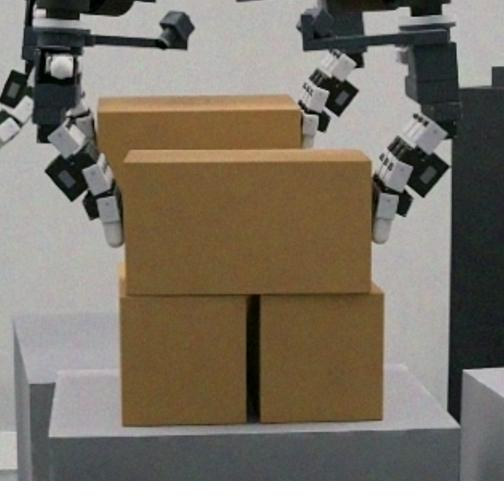

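Emit:
move --arm2 '{"target": [0.089, 0.081, 0.911, 0.0299, 0.6839, -0.7283, 0.0318], "speed": 0.05}' --arm3 '{"target": [-0.086, 0.041, 0.914, 0.0318, 0.7283, 0.6839, -0.0299], "speed": 0.05}'

Emit:
move --arm2 '{"joints": {"hand_index_mcp": 0.62, "hand_middle_mcp": 0.62, "hand_ring_mcp": 0.62}}' --arm3 '{"joints": {"hand_index_mcp": 0.62, "hand_middle_mcp": 0.62, "hand_ring_mcp": 0.62}}' --cameras '["cam_near_a", "cam_near_b"]'

Emit:
zoom_image --camera "cam_near_a" --region '[220, 170, 440, 400]'

Emit:
zoom_image --camera "cam_near_b" --region '[220, 160, 440, 370]'

Scene clock: 189.63 s.
Joint torques (N m): arm1=[0.91 -14.45 14.99 0.42 -0.41 0.15] | arm2=[-3.37 -16.85 11.51 1.4 0.9 0.01] | arm3=[-1.55 -19.96 13.49 1.77 -0.65 -0.21] | arm4=[-3.49 -17.67 14.98 0.18 0.95 0.37]
Heat: arm1: hottest joint3_rad 61 °C; arm2: hottest joint3_rad 45 °C; arm3: hottest joint3_rad 44 °C; arm4: hottest joint3_rad 46 °C.
move: arm2 off_target; arm3 off_target
Joint velocities: within noise
arm1, arm4: as last shown
arm2.joint_positions: joint1_rad=+0.239 joint2_rad=+2.404 joint3_rad=+1.843 joint4_rad=-1.028 joint5_rad=-0.070 joint6_rad=+0.986 hand_index_mcp=+0.144 hand_index_abd=+0.002 hand_index_pip=+0.824 hand_index_dip=+0.883 hand_middle_mcp=+0.138 hand_middle_abd=+0.000 hand_middle_pip=+0.815 hand_middle_dip=+0.879 hand_ring_mcp=+0.128 hand_ring_abd=+0.000 hand_ring_pip=+0.813 hand_ring_dip=+0.877 hand_thumb_cmc=+0.715 hand_thumb_axl=+0.677 hand_thumb_mcp=+0.223 hand_thumb_ipl=+0.168 hand_current_limit=+0.000 hand_speed=-0.850
arm2.joint_status: not commanded
arm2.hand_state: blocked,goal,blocked,goal,blocked,goal,goal,goal,blocked,goal,goal,goal,goal,goal,goal,goal
arm2.index_mcp_current_ma: 85
arm2.index_abd_current_ma: 0
arm2.index_pip_current_ma: 39
arm2.index_dip_current_ma: 13
arm2.middle_mcp_current_ma: 68
arm2.middle_abd_current_ma: 0
arm2.middle_pip_current_ma: 21
arm2.middle_dip_current_ma: 8
arm2.ring_mcp_current_ma: 42
arm2.ring_abd_current_ma: 0
arm2.ring_pip_current_ma: 19
arm2.ring_dip_current_ma: 4
arm2.thumb_cmc_current_ma: 0
arm2.thumb_axl_current_ma: 0
arm2.thumb_mcp_current_ma: -2
arm2.thumb_ipl_current_ma: 0
arm2.hand_goal_index_mcp: 0.100
arm2.hand_goal_index_abd: 0.000
arm2.hand_goal_index_pip: 0.796
arm2.hand_goal_index_dip: 0.870
arm2.hand_goal_middle_mcp: 0.100
arm2.hand_goal_middle_abd: 0.000
arm2.hand_goal_middle_pip: 0.796
arm2.hand_goal_middle_dip: 0.870
arm2.hand_goal_ring_mcp: 0.100
arm2.hand_goal_ring_abd: 0.000
arm2.hand_goal_ring_pip: 0.796
arm2.hand_goal_ring_dip: 0.870
arm2.hand_goal_thumb_cmc: 0.714
arm2.hand_goal_thumb_axl: 0.678
arm2.hand_goal_thumb_mcp: 0.226
arm2.hand_goal_thumb_ipl: 0.168
arm2.hand: x=+0.1295 y=+0.0952 z=+0.8956 quat_wxyz=(-0.015, +0.693, -0.720, +0.033) (m; scene frame)
arm2.hand_target: x=+0.0909 y=+0.0832 z=+0.9125 quat_wxyz=(+0.030, +0.684, -0.728, +0.032) (m; scene frame)
arm2.hand_status: off_target (0.046 m and 5.3 deg from the pose sent, 0.046 m and 5.3 deg at the start)
arm3.joint_positions: joint1_rad=-0.005 joint2_rad=+2.324 joint3_rad=+1.709 joint4_rad=-0.999 joint5_rad=+0.068 joint6_rad=-0.634 hand_index_mcp=+0.139 hand_index_abd=+0.001 hand_index_pip=+0.817 hand_index_dip=+0.878 hand_middle_mcp=+0.143 hand_middle_abd=+0.001 hand_middle_pip=+0.816 hand_middle_dip=+0.879 hand_ring_mcp=+0.144 hand_ring_abd=+0.000 hand_ring_pip=+0.820 hand_ring_dip=+0.884 hand_thumb_cmc=+0.715 hand_thumb_axl=+0.677 hand_thumb_mcp=+0.223 hand_thumb_ipl=+0.168 hand_current_limit=+0.000 hand_speed=-0.850
arm3.joint_status: not commanded
arm3.hand_state: blocked,goal,blocked,goal,blocked,goal,goal,goal,blocked,goal,blocked,goal,goal,goal,goal,goal
arm3.index_mcp_current_ma: 127
arm3.index_abd_current_ma: 2
arm3.index_pip_current_ma: 55
arm3.index_dip_current_ma: 16
arm3.middle_mcp_current_ma: 143
arm3.middle_abd_current_ma: 1
arm3.middle_pip_current_ma: 51
arm3.middle_dip_current_ma: 19
arm3.ring_mcp_current_ma: 147
arm3.ring_abd_current_ma: 0
arm3.ring_pip_current_ma: 64
arm3.ring_dip_current_ma: 33
arm3.thumb_cmc_current_ma: 1
arm3.thumb_axl_current_ma: -1
arm3.thumb_mcp_current_ma: -8
arm3.thumb_ipl_current_ma: 0
arm3.hand_goal_index_mcp: 0.100
arm3.hand_goal_index_abd: 0.000
arm3.hand_goal_index_pip: 0.796
arm3.hand_goal_index_dip: 0.870
arm3.hand_goal_middle_mcp: 0.100
arm3.hand_goal_middle_abd: 0.000
arm3.hand_goal_middle_pip: 0.796
arm3.hand_goal_middle_dip: 0.870
arm3.hand_goal_ring_mcp: 0.100
arm3.hand_goal_ring_abd: 0.000
arm3.hand_goal_ring_pip: 0.796
arm3.hand_goal_ring_dip: 0.870
arm3.hand_goal_thumb_cmc: 0.714
arm3.hand_goal_thumb_axl: 0.678
arm3.hand_goal_thumb_mcp: 0.226
arm3.hand_goal_thumb_ipl: 0.168
arm3.hand: x=-0.1227 y=+0.0556 z=+0.8959 quat_wxyz=(-0.014, +0.739, +0.672, -0.041) (m; scene frame)
arm3.hand_target: x=-0.0881 y=+0.0427 z=+0.9159 quat_wxyz=(+0.032, +0.728, +0.684, -0.030) (m; scene frame)
arm3.hand_status: off_target (0.044 m and 5.7 deg from the pose sent, 0.044 m and 5.8 deg at the start)
pictures: none

Scene clock: 191.10 s.
Joint torques (N m): arm1=[1.38 -14.45 14.98 0.32 -0.38 0.13] | arm2=[-1.44 -16.79 10.21 0.65 0.27 0.02] | arm3=[-1.85 -20.07 12.77 0.54 -0.15 -0.18] | arm4=[-3.49 -17.67 14.99 0.17 0.95 0.37]
Heat: arm1: hottest joint3_rad 61 °C; arm2: hottest joint3_rad 45 °C; arm3: hottest joint3_rad 44 °C; arm4: hottest joint3_rad 46 °C.
move: arm2 done; arm3 done
Joint velocities: within noise
arm1, arm4: as last shown
arm2.joint_positions: joint1_rad=+0.203 joint2_rad=+2.404 joint3_rad=+1.862 joint4_rad=-1.006 joint5_rad=-0.054 joint6_rad=+0.986 hand_index_mcp=+0.617 hand_index_abd=+0.002 hand_index_pip=+0.798 hand_index_dip=+0.873 hand_middle_mcp=+0.617 hand_middle_abd=+0.000 hand_middle_pip=+0.798 hand_middle_dip=+0.873 hand_ring_mcp=+0.617 hand_ring_abd=+0.000 hand_ring_pip=+0.798 hand_ring_dip=+0.872 hand_thumb_cmc=+0.715 hand_thumb_axl=+0.677 hand_thumb_mcp=+0.223 hand_thumb_ipl=+0.168 hand_current_limit=+0.000 hand_speed=-0.850
arm2.joint_status: all done
arm2.hand_state: goal,goal,goal,goal,goal,goal,goal,goal,goal,goal,goal,goal,goal,goal,goal,goal
arm2.index_mcp_current_ma: -2
arm2.index_abd_current_ma: 0
arm2.index_pip_current_ma: 1
arm2.index_dip_current_ma: 1
arm2.middle_mcp_current_ma: -1
arm2.middle_abd_current_ma: 0
arm2.middle_pip_current_ma: 1
arm2.middle_dip_current_ma: 1
arm2.ring_mcp_current_ma: -2
arm2.ring_abd_current_ma: 0
arm2.ring_pip_current_ma: 1
arm2.ring_dip_current_ma: 1
arm2.thumb_cmc_current_ma: 0
arm2.thumb_axl_current_ma: 0
arm2.thumb_mcp_current_ma: -2
arm2.thumb_ipl_current_ma: 0
arm2.hand_goal_index_mcp: 0.620
arm2.hand_goal_index_abd: 0.000
arm2.hand_goal_index_pip: 0.796
arm2.hand_goal_index_dip: 0.870
arm2.hand_goal_middle_mcp: 0.620
arm2.hand_goal_middle_abd: 0.000
arm2.hand_goal_middle_pip: 0.796
arm2.hand_goal_middle_dip: 0.870
arm2.hand_goal_ring_mcp: 0.620
arm2.hand_goal_ring_abd: 0.000
arm2.hand_goal_ring_pip: 0.796
arm2.hand_goal_ring_dip: 0.870
arm2.hand_goal_thumb_cmc: 0.714
arm2.hand_goal_thumb_axl: 0.678
arm2.hand_goal_thumb_mcp: 0.226
arm2.hand_goal_thumb_ipl: 0.168
arm2.hand: x=+0.1008 y=+0.1026 z=+0.9039 quat_wxyz=(+0.007, +0.681, -0.732, +0.029) (m; scene frame)
arm2.hand_target: x=+0.0844 y=+0.0892 z=+0.9128 quat_wxyz=(+0.030, +0.680, -0.732, +0.031) (m; scene frame)
arm2.hand_status: not commanded
arm3.joint_positions: joint1_rad=+0.009 joint2_rad=+2.324 joint3_rad=+1.718 joint4_rad=-0.965 joint5_rad=+0.049 joint6_rad=-0.644 hand_index_mcp=+0.616 hand_index_abd=+0.001 hand_index_pip=+0.798 hand_index_dip=+0.872 hand_middle_mcp=+0.616 hand_middle_abd=+0.001 hand_middle_pip=+0.798 hand_middle_dip=+0.873 hand_ring_mcp=+0.616 hand_ring_abd=+0.000 hand_ring_pip=+0.798 hand_ring_dip=+0.873 hand_thumb_cmc=+0.715 hand_thumb_axl=+0.677 hand_thumb_mcp=+0.223 hand_thumb_ipl=+0.168 hand_current_limit=+0.000 hand_speed=-0.850
arm3.joint_status: all done
arm3.hand_state: goal,goal,goal,goal,goal,goal,goal,goal,goal,goal,goal,goal,goal,goal,goal,goal
arm3.index_mcp_current_ma: -7
arm3.index_abd_current_ma: 2
arm3.index_pip_current_ma: 4
arm3.index_dip_current_ma: 4
arm3.middle_mcp_current_ma: -7
arm3.middle_abd_current_ma: 1
arm3.middle_pip_current_ma: 4
arm3.middle_dip_current_ma: 5
arm3.ring_mcp_current_ma: -7
arm3.ring_abd_current_ma: 0
arm3.ring_pip_current_ma: 3
arm3.ring_dip_current_ma: 5
arm3.thumb_cmc_current_ma: 1
arm3.thumb_axl_current_ma: -1
arm3.thumb_mcp_current_ma: -8
arm3.thumb_ipl_current_ma: 0
arm3.hand_goal_index_mcp: 0.620
arm3.hand_goal_index_abd: 0.000
arm3.hand_goal_index_pip: 0.796
arm3.hand_goal_index_dip: 0.870
arm3.hand_goal_middle_mcp: 0.620
arm3.hand_goal_middle_abd: 0.000
arm3.hand_goal_middle_pip: 0.796
arm3.hand_goal_middle_dip: 0.870
arm3.hand_goal_ring_mcp: 0.620
arm3.hand_goal_ring_abd: 0.000
arm3.hand_goal_ring_pip: 0.796
arm3.hand_goal_ring_dip: 0.870
arm3.hand_goal_thumb_cmc: 0.714
arm3.hand_goal_thumb_axl: 0.678
arm3.hand_goal_thumb_mcp: 0.226
arm3.hand_goal_thumb_ipl: 0.168
arm3.hand: x=-0.1043 y=+0.0582 z=+0.9023 quat_wxyz=(+0.006, +0.731, +0.681, -0.030) (m; scene frame)
arm3.hand_target: x=-0.0819 y=+0.0502 z=+0.9162 quat_wxyz=(+0.032, +0.722, +0.691, -0.026) (m; scene frame)
arm3.hand_status: not commanded
pictures: cam_near_a, cam_near_b

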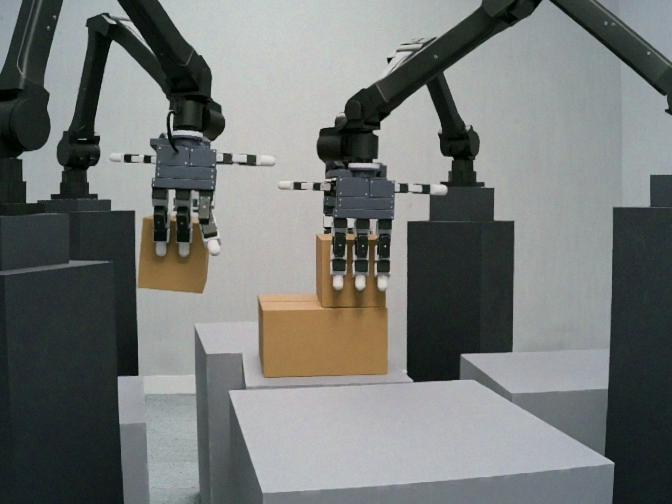

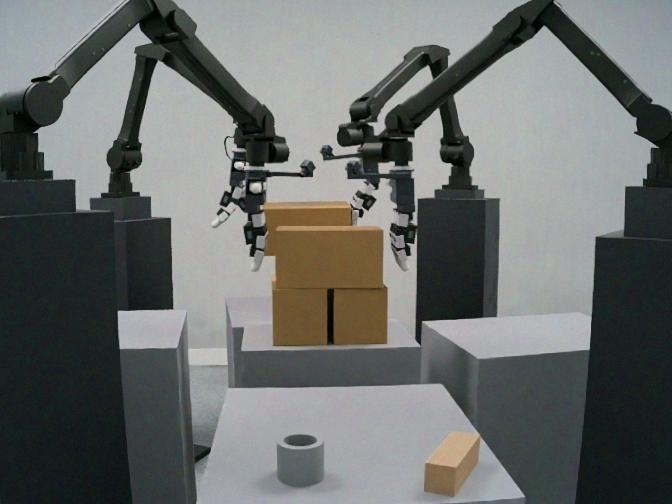

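Scaled by 2.191 from the camera's 672x504 image, which has a finer 960x720 frame.

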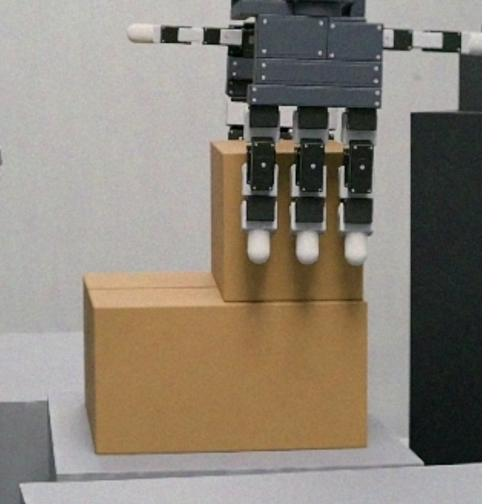

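Scaled by 2.291 from the camera's 672x504 image, which has a finer 960x720 frame.

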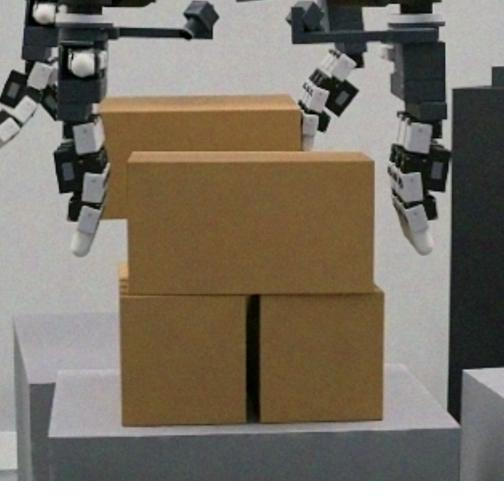

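Emit:
move --arm2 '{"target": [0.15, 0.12, 0.97, 0, 0.7071, -0.7071, 0], "speed": 0.15}' --arm3 '{"target": [-0.15, 0.085, 0.97, 0, 0.7071, 0.7071, 0], "speed": 0.15}'

Emit:
move --arm2 '{"joints": {"joint1_rad": -0.3, "joint2_rad": 1.4, "joint3_rad": 1.2, "joint4_rad": -1.3, "joint5_rad": 0, "joint6_rad": 0}, "min_time_s": 3}' --arm3 '{"joints": {"joint1_rad": 0.5, "joint2_rad": 1.4, "joint3_rad": 1.2, "joint4_rad": -1.3, "joint5_rad": 0, "joint6_rad": 0}, "min_time_s": 3}' --cameras '["cam_near_a", "cam_near_b", "cam_a"]'

Emit:
zoom_image --camera "cam_near_a" --region '[220, 170, 440, 400]'

Scene clock: 196.83 s.
Joint torques (N m): arm1=[1.26 -14.8 15.06 0.42 -0.41 0.16] | arm2=[-0.91 -17.73 6.41 -0.28 0.36 -0.13] | arm3=[-3.19 -20.13 8.69 -0.44 -0.26 -0.2] | arm4=[-3.49 -17.67 14.97 0.18 0.95 0.37]
Heat: arm1: hottest joint3_rad 62 °C; arm2: hottest joint3_rad 46 °C; arm3: hottest joint3_rad 45 °C; arm4: hottest joint3_rad 46 °C.
move: arm2 off_target; arm3 off_target
Joint velocities: within noise
arm1, arm4: as last shown
arm2.joint_positions: joint1_rad=+0.271 joint2_rad=+2.230 joint3_rad=+1.685 joint4_rad=-1.031 joint5_rad=-0.002 joint6_rad=+0.986 hand_index_mcp=+0.618 hand_index_abd=+0.002 hand_index_pip=+0.798 hand_index_dip=+0.873 hand_middle_mcp=+0.618 hand_middle_abd=+0.000 hand_middle_pip=+0.798 hand_middle_dip=+0.873 hand_ring_mcp=+0.618 hand_ring_abd=+0.000 hand_ring_pip=+0.798 hand_ring_dip=+0.872 hand_thumb_cmc=+0.715 hand_thumb_axl=+0.677 hand_thumb_mcp=+0.223 hand_thumb_ipl=+0.168 hand_current_limit=+0.000 hand_speed=-0.850
arm2.joint_status: not commanded
arm2.hand_state: goal,goal,goal,goal,goal,goal,goal,goal,goal,goal,goal,goal,goal,goal,goal,goal
arm2.index_mcp_current_ma: -1
arm2.index_abd_current_ma: 0
arm2.index_pip_current_ma: 1
arm2.index_dip_current_ma: 1
arm2.middle_mcp_current_ma: -1
arm2.middle_abd_current_ma: 0
arm2.middle_pip_current_ma: 1
arm2.middle_dip_current_ma: 1
arm2.ring_mcp_current_ma: -1
arm2.ring_abd_current_ma: 0
arm2.ring_pip_current_ma: 1
arm2.ring_dip_current_ma: 1
arm2.thumb_cmc_current_ma: 0
arm2.thumb_axl_current_ma: 0
arm2.thumb_mcp_current_ma: -2
arm2.thumb_ipl_current_ma: 0
arm2.hand_goal_index_mcp: 0.620
arm2.hand_goal_index_abd: 0.000
arm2.hand_goal_index_pip: 0.796
arm2.hand_goal_index_dip: 0.870
arm2.hand_goal_middle_mcp: 0.620
arm2.hand_goal_middle_abd: 0.000
arm2.hand_goal_middle_pip: 0.796
arm2.hand_goal_middle_dip: 0.870
arm2.hand_goal_ring_mcp: 0.620
arm2.hand_goal_ring_abd: 0.000
arm2.hand_goal_ring_pip: 0.796
arm2.hand_goal_ring_dip: 0.870
arm2.hand_goal_thumb_cmc: 0.714
arm2.hand_goal_thumb_axl: 0.678
arm2.hand_goal_thumb_mcp: 0.226
arm2.hand_goal_thumb_ipl: 0.168
arm2.hand: x=+0.1555 y=+0.1153 z=+0.9593 quat_wxyz=(-0.003, +0.705, -0.709, +0.001) (m; scene frame)
arm2.hand_target: x=+0.1552 y=+0.1141 z=+0.9706 quat_wxyz=(+0.001, +0.711, -0.703, +0.000) (m; scene frame)
arm2.hand_status: off_target (0.013 m and 0.4 deg from the pose sent, 0.084 m and 5.4 deg at the start)
arm3.joint_positions: joint1_rad=-0.036 joint2_rad=+2.139 joint3_rad=+1.542 joint4_rad=-0.989 joint5_rad=-0.003 joint6_rad=-0.732 hand_index_mcp=+0.618 hand_index_abd=+0.001 hand_index_pip=+0.798 hand_index_dip=+0.872 hand_middle_mcp=+0.618 hand_middle_abd=+0.001 hand_middle_pip=+0.798 hand_middle_dip=+0.873 hand_ring_mcp=+0.618 hand_ring_abd=+0.000 hand_ring_pip=+0.798 hand_ring_dip=+0.873 hand_thumb_cmc=+0.715 hand_thumb_axl=+0.677 hand_thumb_mcp=+0.223 hand_thumb_ipl=+0.168 hand_current_limit=+0.000 hand_speed=-0.850
arm3.joint_status: not commanded
arm3.hand_state: goal,goal,goal,goal,goal,goal,goal,goal,goal,goal,goal,goal,goal,goal,goal,goal
arm3.index_mcp_current_ma: -4
arm3.index_abd_current_ma: 2
arm3.index_pip_current_ma: 3
arm3.index_dip_current_ma: 4
arm3.middle_mcp_current_ma: -4
arm3.middle_abd_current_ma: 1
arm3.middle_pip_current_ma: 3
arm3.middle_dip_current_ma: 5
arm3.ring_mcp_current_ma: -4
arm3.ring_abd_current_ma: 0
arm3.ring_pip_current_ma: 3
arm3.ring_dip_current_ma: 5
arm3.thumb_cmc_current_ma: 1
arm3.thumb_axl_current_ma: -1
arm3.thumb_mcp_current_ma: -8
arm3.thumb_ipl_current_ma: 0
arm3.hand_goal_index_mcp: 0.620
arm3.hand_goal_index_abd: 0.000
arm3.hand_goal_index_pip: 0.796
arm3.hand_goal_index_dip: 0.870
arm3.hand_goal_middle_mcp: 0.620
arm3.hand_goal_middle_abd: 0.000
arm3.hand_goal_middle_pip: 0.796
arm3.hand_goal_middle_dip: 0.870
arm3.hand_goal_ring_mcp: 0.620
arm3.hand_goal_ring_abd: 0.000
arm3.hand_goal_ring_pip: 0.796
arm3.hand_goal_ring_dip: 0.870
arm3.hand_goal_thumb_cmc: 0.714
arm3.hand_goal_thumb_axl: 0.678
arm3.hand_goal_thumb_mcp: 0.226
arm3.hand_goal_thumb_ipl: 0.168
arm3.hand: x=-0.1522 y=+0.0823 z=+0.9584 quat_wxyz=(-0.004, +0.717, +0.697, -0.004) (m; scene frame)
arm3.hand_target: x=-0.1537 y=+0.0801 z=+0.9698 quat_wxyz=(+0.000, +0.712, +0.702, -0.002) (m; scene frame)
arm3.hand_status: off_target (0.012 m and 1.8 deg from the pose sent, 0.086 m and 5.4 deg at the start)
pictures: none

Scene clock: 200.43 s.
Joint torques (N m): arm1=[1.2 -14.68 15.02 0.43 -0.41 0.19] | arm2=[-1.14 -9.11 7.53 -0.06 0.24 -0.14] | arm3=[-1.96 -11.87 10.32 -0.31 0.07 0.17] | arm4=[-3.49 -17.67 14.98 0.18 0.95 0.37]
Heat: arm1: hottest joint3_rad 62 °C; arm2: hottest joint3_rad 46 °C; arm3: hottest joint3_rad 45 °C; arm4: hottest joint3_rad 46 °C.
move: arm2 done; arm3 done
Joint velocities: within noise
arm1, arm4: as last shown
arm2.joint_positions: joint1_rad=-0.306 joint2_rad=+1.414 joint3_rad=+1.202 joint4_rad=-1.289 joint5_rad=-0.002 joint6_rad=+0.019 hand_index_mcp=+0.618 hand_index_abd=+0.002 hand_index_pip=+0.798 hand_index_dip=+0.873 hand_middle_mcp=+0.618 hand_middle_abd=+0.000 hand_middle_pip=+0.798 hand_middle_dip=+0.873 hand_ring_mcp=+0.618 hand_ring_abd=+0.000 hand_ring_pip=+0.798 hand_ring_dip=+0.872 hand_thumb_cmc=+0.715 hand_thumb_axl=+0.677 hand_thumb_mcp=+0.223 hand_thumb_ipl=+0.168 hand_current_limit=+0.000 hand_speed=-0.850
arm2.joint_status: all done
arm2.hand_state: goal,goal,goal,goal,goal,goal,goal,goal,goal,goal,goal,goal,goal,goal,goal,goal
arm2.index_mcp_current_ma: -1
arm2.index_abd_current_ma: 0
arm2.index_pip_current_ma: 1
arm2.index_dip_current_ma: 1
arm2.middle_mcp_current_ma: -1
arm2.middle_abd_current_ma: 0
arm2.middle_pip_current_ma: 1
arm2.middle_dip_current_ma: 1
arm2.ring_mcp_current_ma: -1
arm2.ring_abd_current_ma: 0
arm2.ring_pip_current_ma: 1
arm2.ring_dip_current_ma: 1
arm2.thumb_cmc_current_ma: 0
arm2.thumb_axl_current_ma: 0
arm2.thumb_mcp_current_ma: -2
arm2.thumb_ipl_current_ma: 0
arm2.hand_goal_index_mcp: 0.620
arm2.hand_goal_index_abd: 0.000
arm2.hand_goal_index_pip: 0.796
arm2.hand_goal_index_dip: 0.870
arm2.hand_goal_middle_mcp: 0.620
arm2.hand_goal_middle_abd: 0.000
arm2.hand_goal_middle_pip: 0.796
arm2.hand_goal_middle_dip: 0.870
arm2.hand_goal_ring_mcp: 0.620
arm2.hand_goal_ring_abd: 0.000
arm2.hand_goal_ring_pip: 0.796
arm2.hand_goal_ring_dip: 0.870
arm2.hand_goal_thumb_cmc: 0.714
arm2.hand_goal_thumb_axl: 0.678
arm2.hand_goal_thumb_mcp: 0.226
arm2.hand_goal_thumb_ipl: 0.168
arm2.hand: x=+0.1189 y=+0.4422 z=+1.2106 quat_wxyz=(+0.030, +0.829, -0.559, -0.018) (m; scene frame)
arm2.hand_target: x=+0.1222 y=+0.4442 z=+1.2155 quat_wxyz=(+0.030, +0.833, -0.553, -0.019) (m; scene frame)
arm2.hand_status: not commanded
arm3.joint_positions: joint1_rad=+0.501 joint2_rad=+1.414 joint3_rad=+1.198 joint4_rad=-1.289 joint5_rad=-0.009 joint6_rad=-0.029 hand_index_mcp=+0.618 hand_index_abd=+0.001 hand_index_pip=+0.798 hand_index_dip=+0.872 hand_middle_mcp=+0.618 hand_middle_abd=+0.001 hand_middle_pip=+0.798 hand_middle_dip=+0.873 hand_ring_mcp=+0.618 hand_ring_abd=+0.000 hand_ring_pip=+0.798 hand_ring_dip=+0.873 hand_thumb_cmc=+0.715 hand_thumb_axl=+0.677 hand_thumb_mcp=+0.223 hand_thumb_ipl=+0.168 hand_current_limit=+0.000 hand_speed=-0.850
arm3.joint_status: all done
arm3.hand_state: goal,goal,goal,goal,goal,goal,goal,goal,goal,goal,goal,goal,goal,goal,goal,goal
arm3.index_mcp_current_ma: -3
arm3.index_abd_current_ma: 2
arm3.index_pip_current_ma: 3
arm3.index_dip_current_ma: 4
arm3.middle_mcp_current_ma: -3
arm3.middle_abd_current_ma: 1
arm3.middle_pip_current_ma: 3
arm3.middle_dip_current_ma: 5
arm3.ring_mcp_current_ma: -3
arm3.ring_abd_current_ma: 0
arm3.ring_pip_current_ma: 3
arm3.ring_dip_current_ma: 5
arm3.thumb_cmc_current_ma: 1
arm3.thumb_axl_current_ma: -1
arm3.thumb_mcp_current_ma: -8
arm3.thumb_ipl_current_ma: 0
arm3.hand_goal_index_mcp: 0.620
arm3.hand_goal_index_abd: 0.000
arm3.hand_goal_index_pip: 0.796
arm3.hand_goal_index_dip: 0.870
arm3.hand_goal_middle_mcp: 0.620
arm3.hand_goal_middle_abd: 0.000
arm3.hand_goal_middle_pip: 0.796
arm3.hand_goal_middle_dip: 0.870
arm3.hand_goal_ring_mcp: 0.620
arm3.hand_goal_ring_abd: 0.000
arm3.hand_goal_ring_pip: 0.796
arm3.hand_goal_ring_dip: 0.870
arm3.hand_goal_thumb_cmc: 0.714
arm3.hand_goal_thumb_axl: 0.678
arm3.hand_goal_thumb_mcp: 0.226
arm3.hand_goal_thumb_ipl: 0.168
arm3.hand: x=-0.1791 y=+0.3897 z=+1.1964 quat_wxyz=(+0.027, +0.772, +0.635, +0.019) (m; scene frame)
arm3.hand_target: x=-0.1822 y=+0.3915 z=+1.2035 quat_wxyz=(+0.030, +0.776, +0.630, +0.020) (m; scene frame)
arm3.hand_status: not commanded
pictures: cam_a, cam_near_a, cam_near_b

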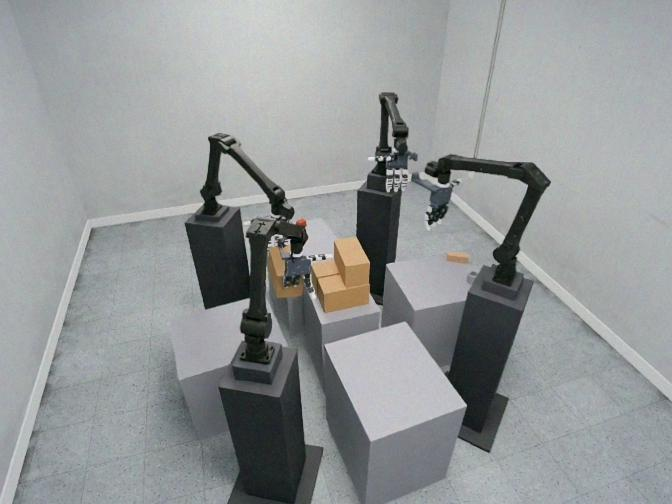

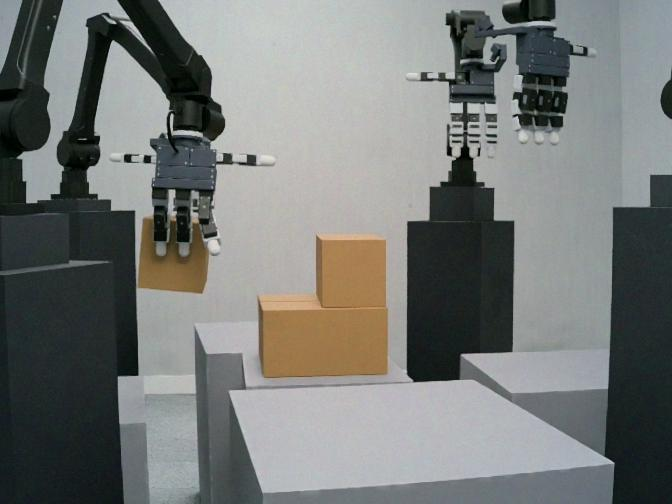

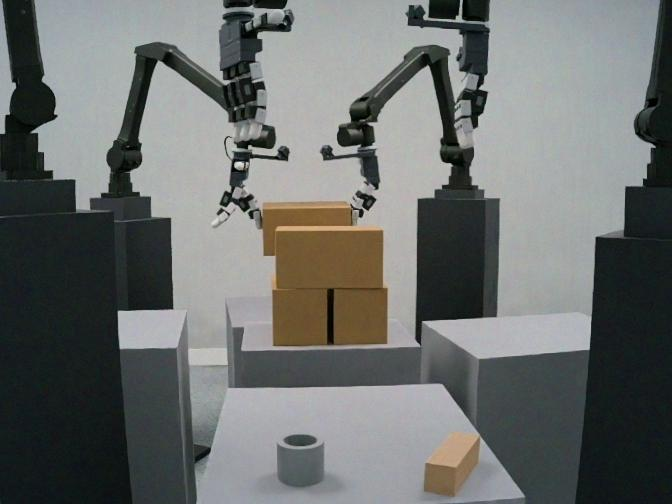

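Scaled by 2.191 from the camera's 672x504 image, which has a finer 960x720 frame.

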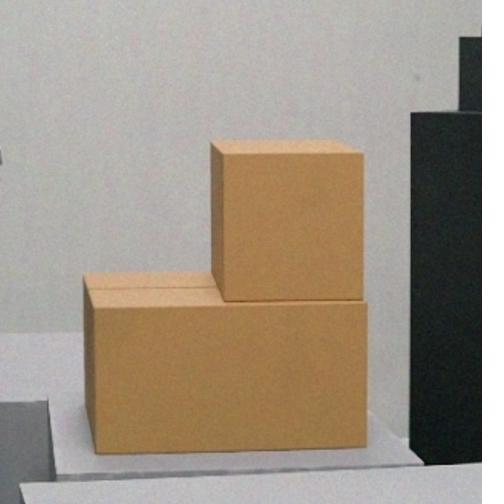

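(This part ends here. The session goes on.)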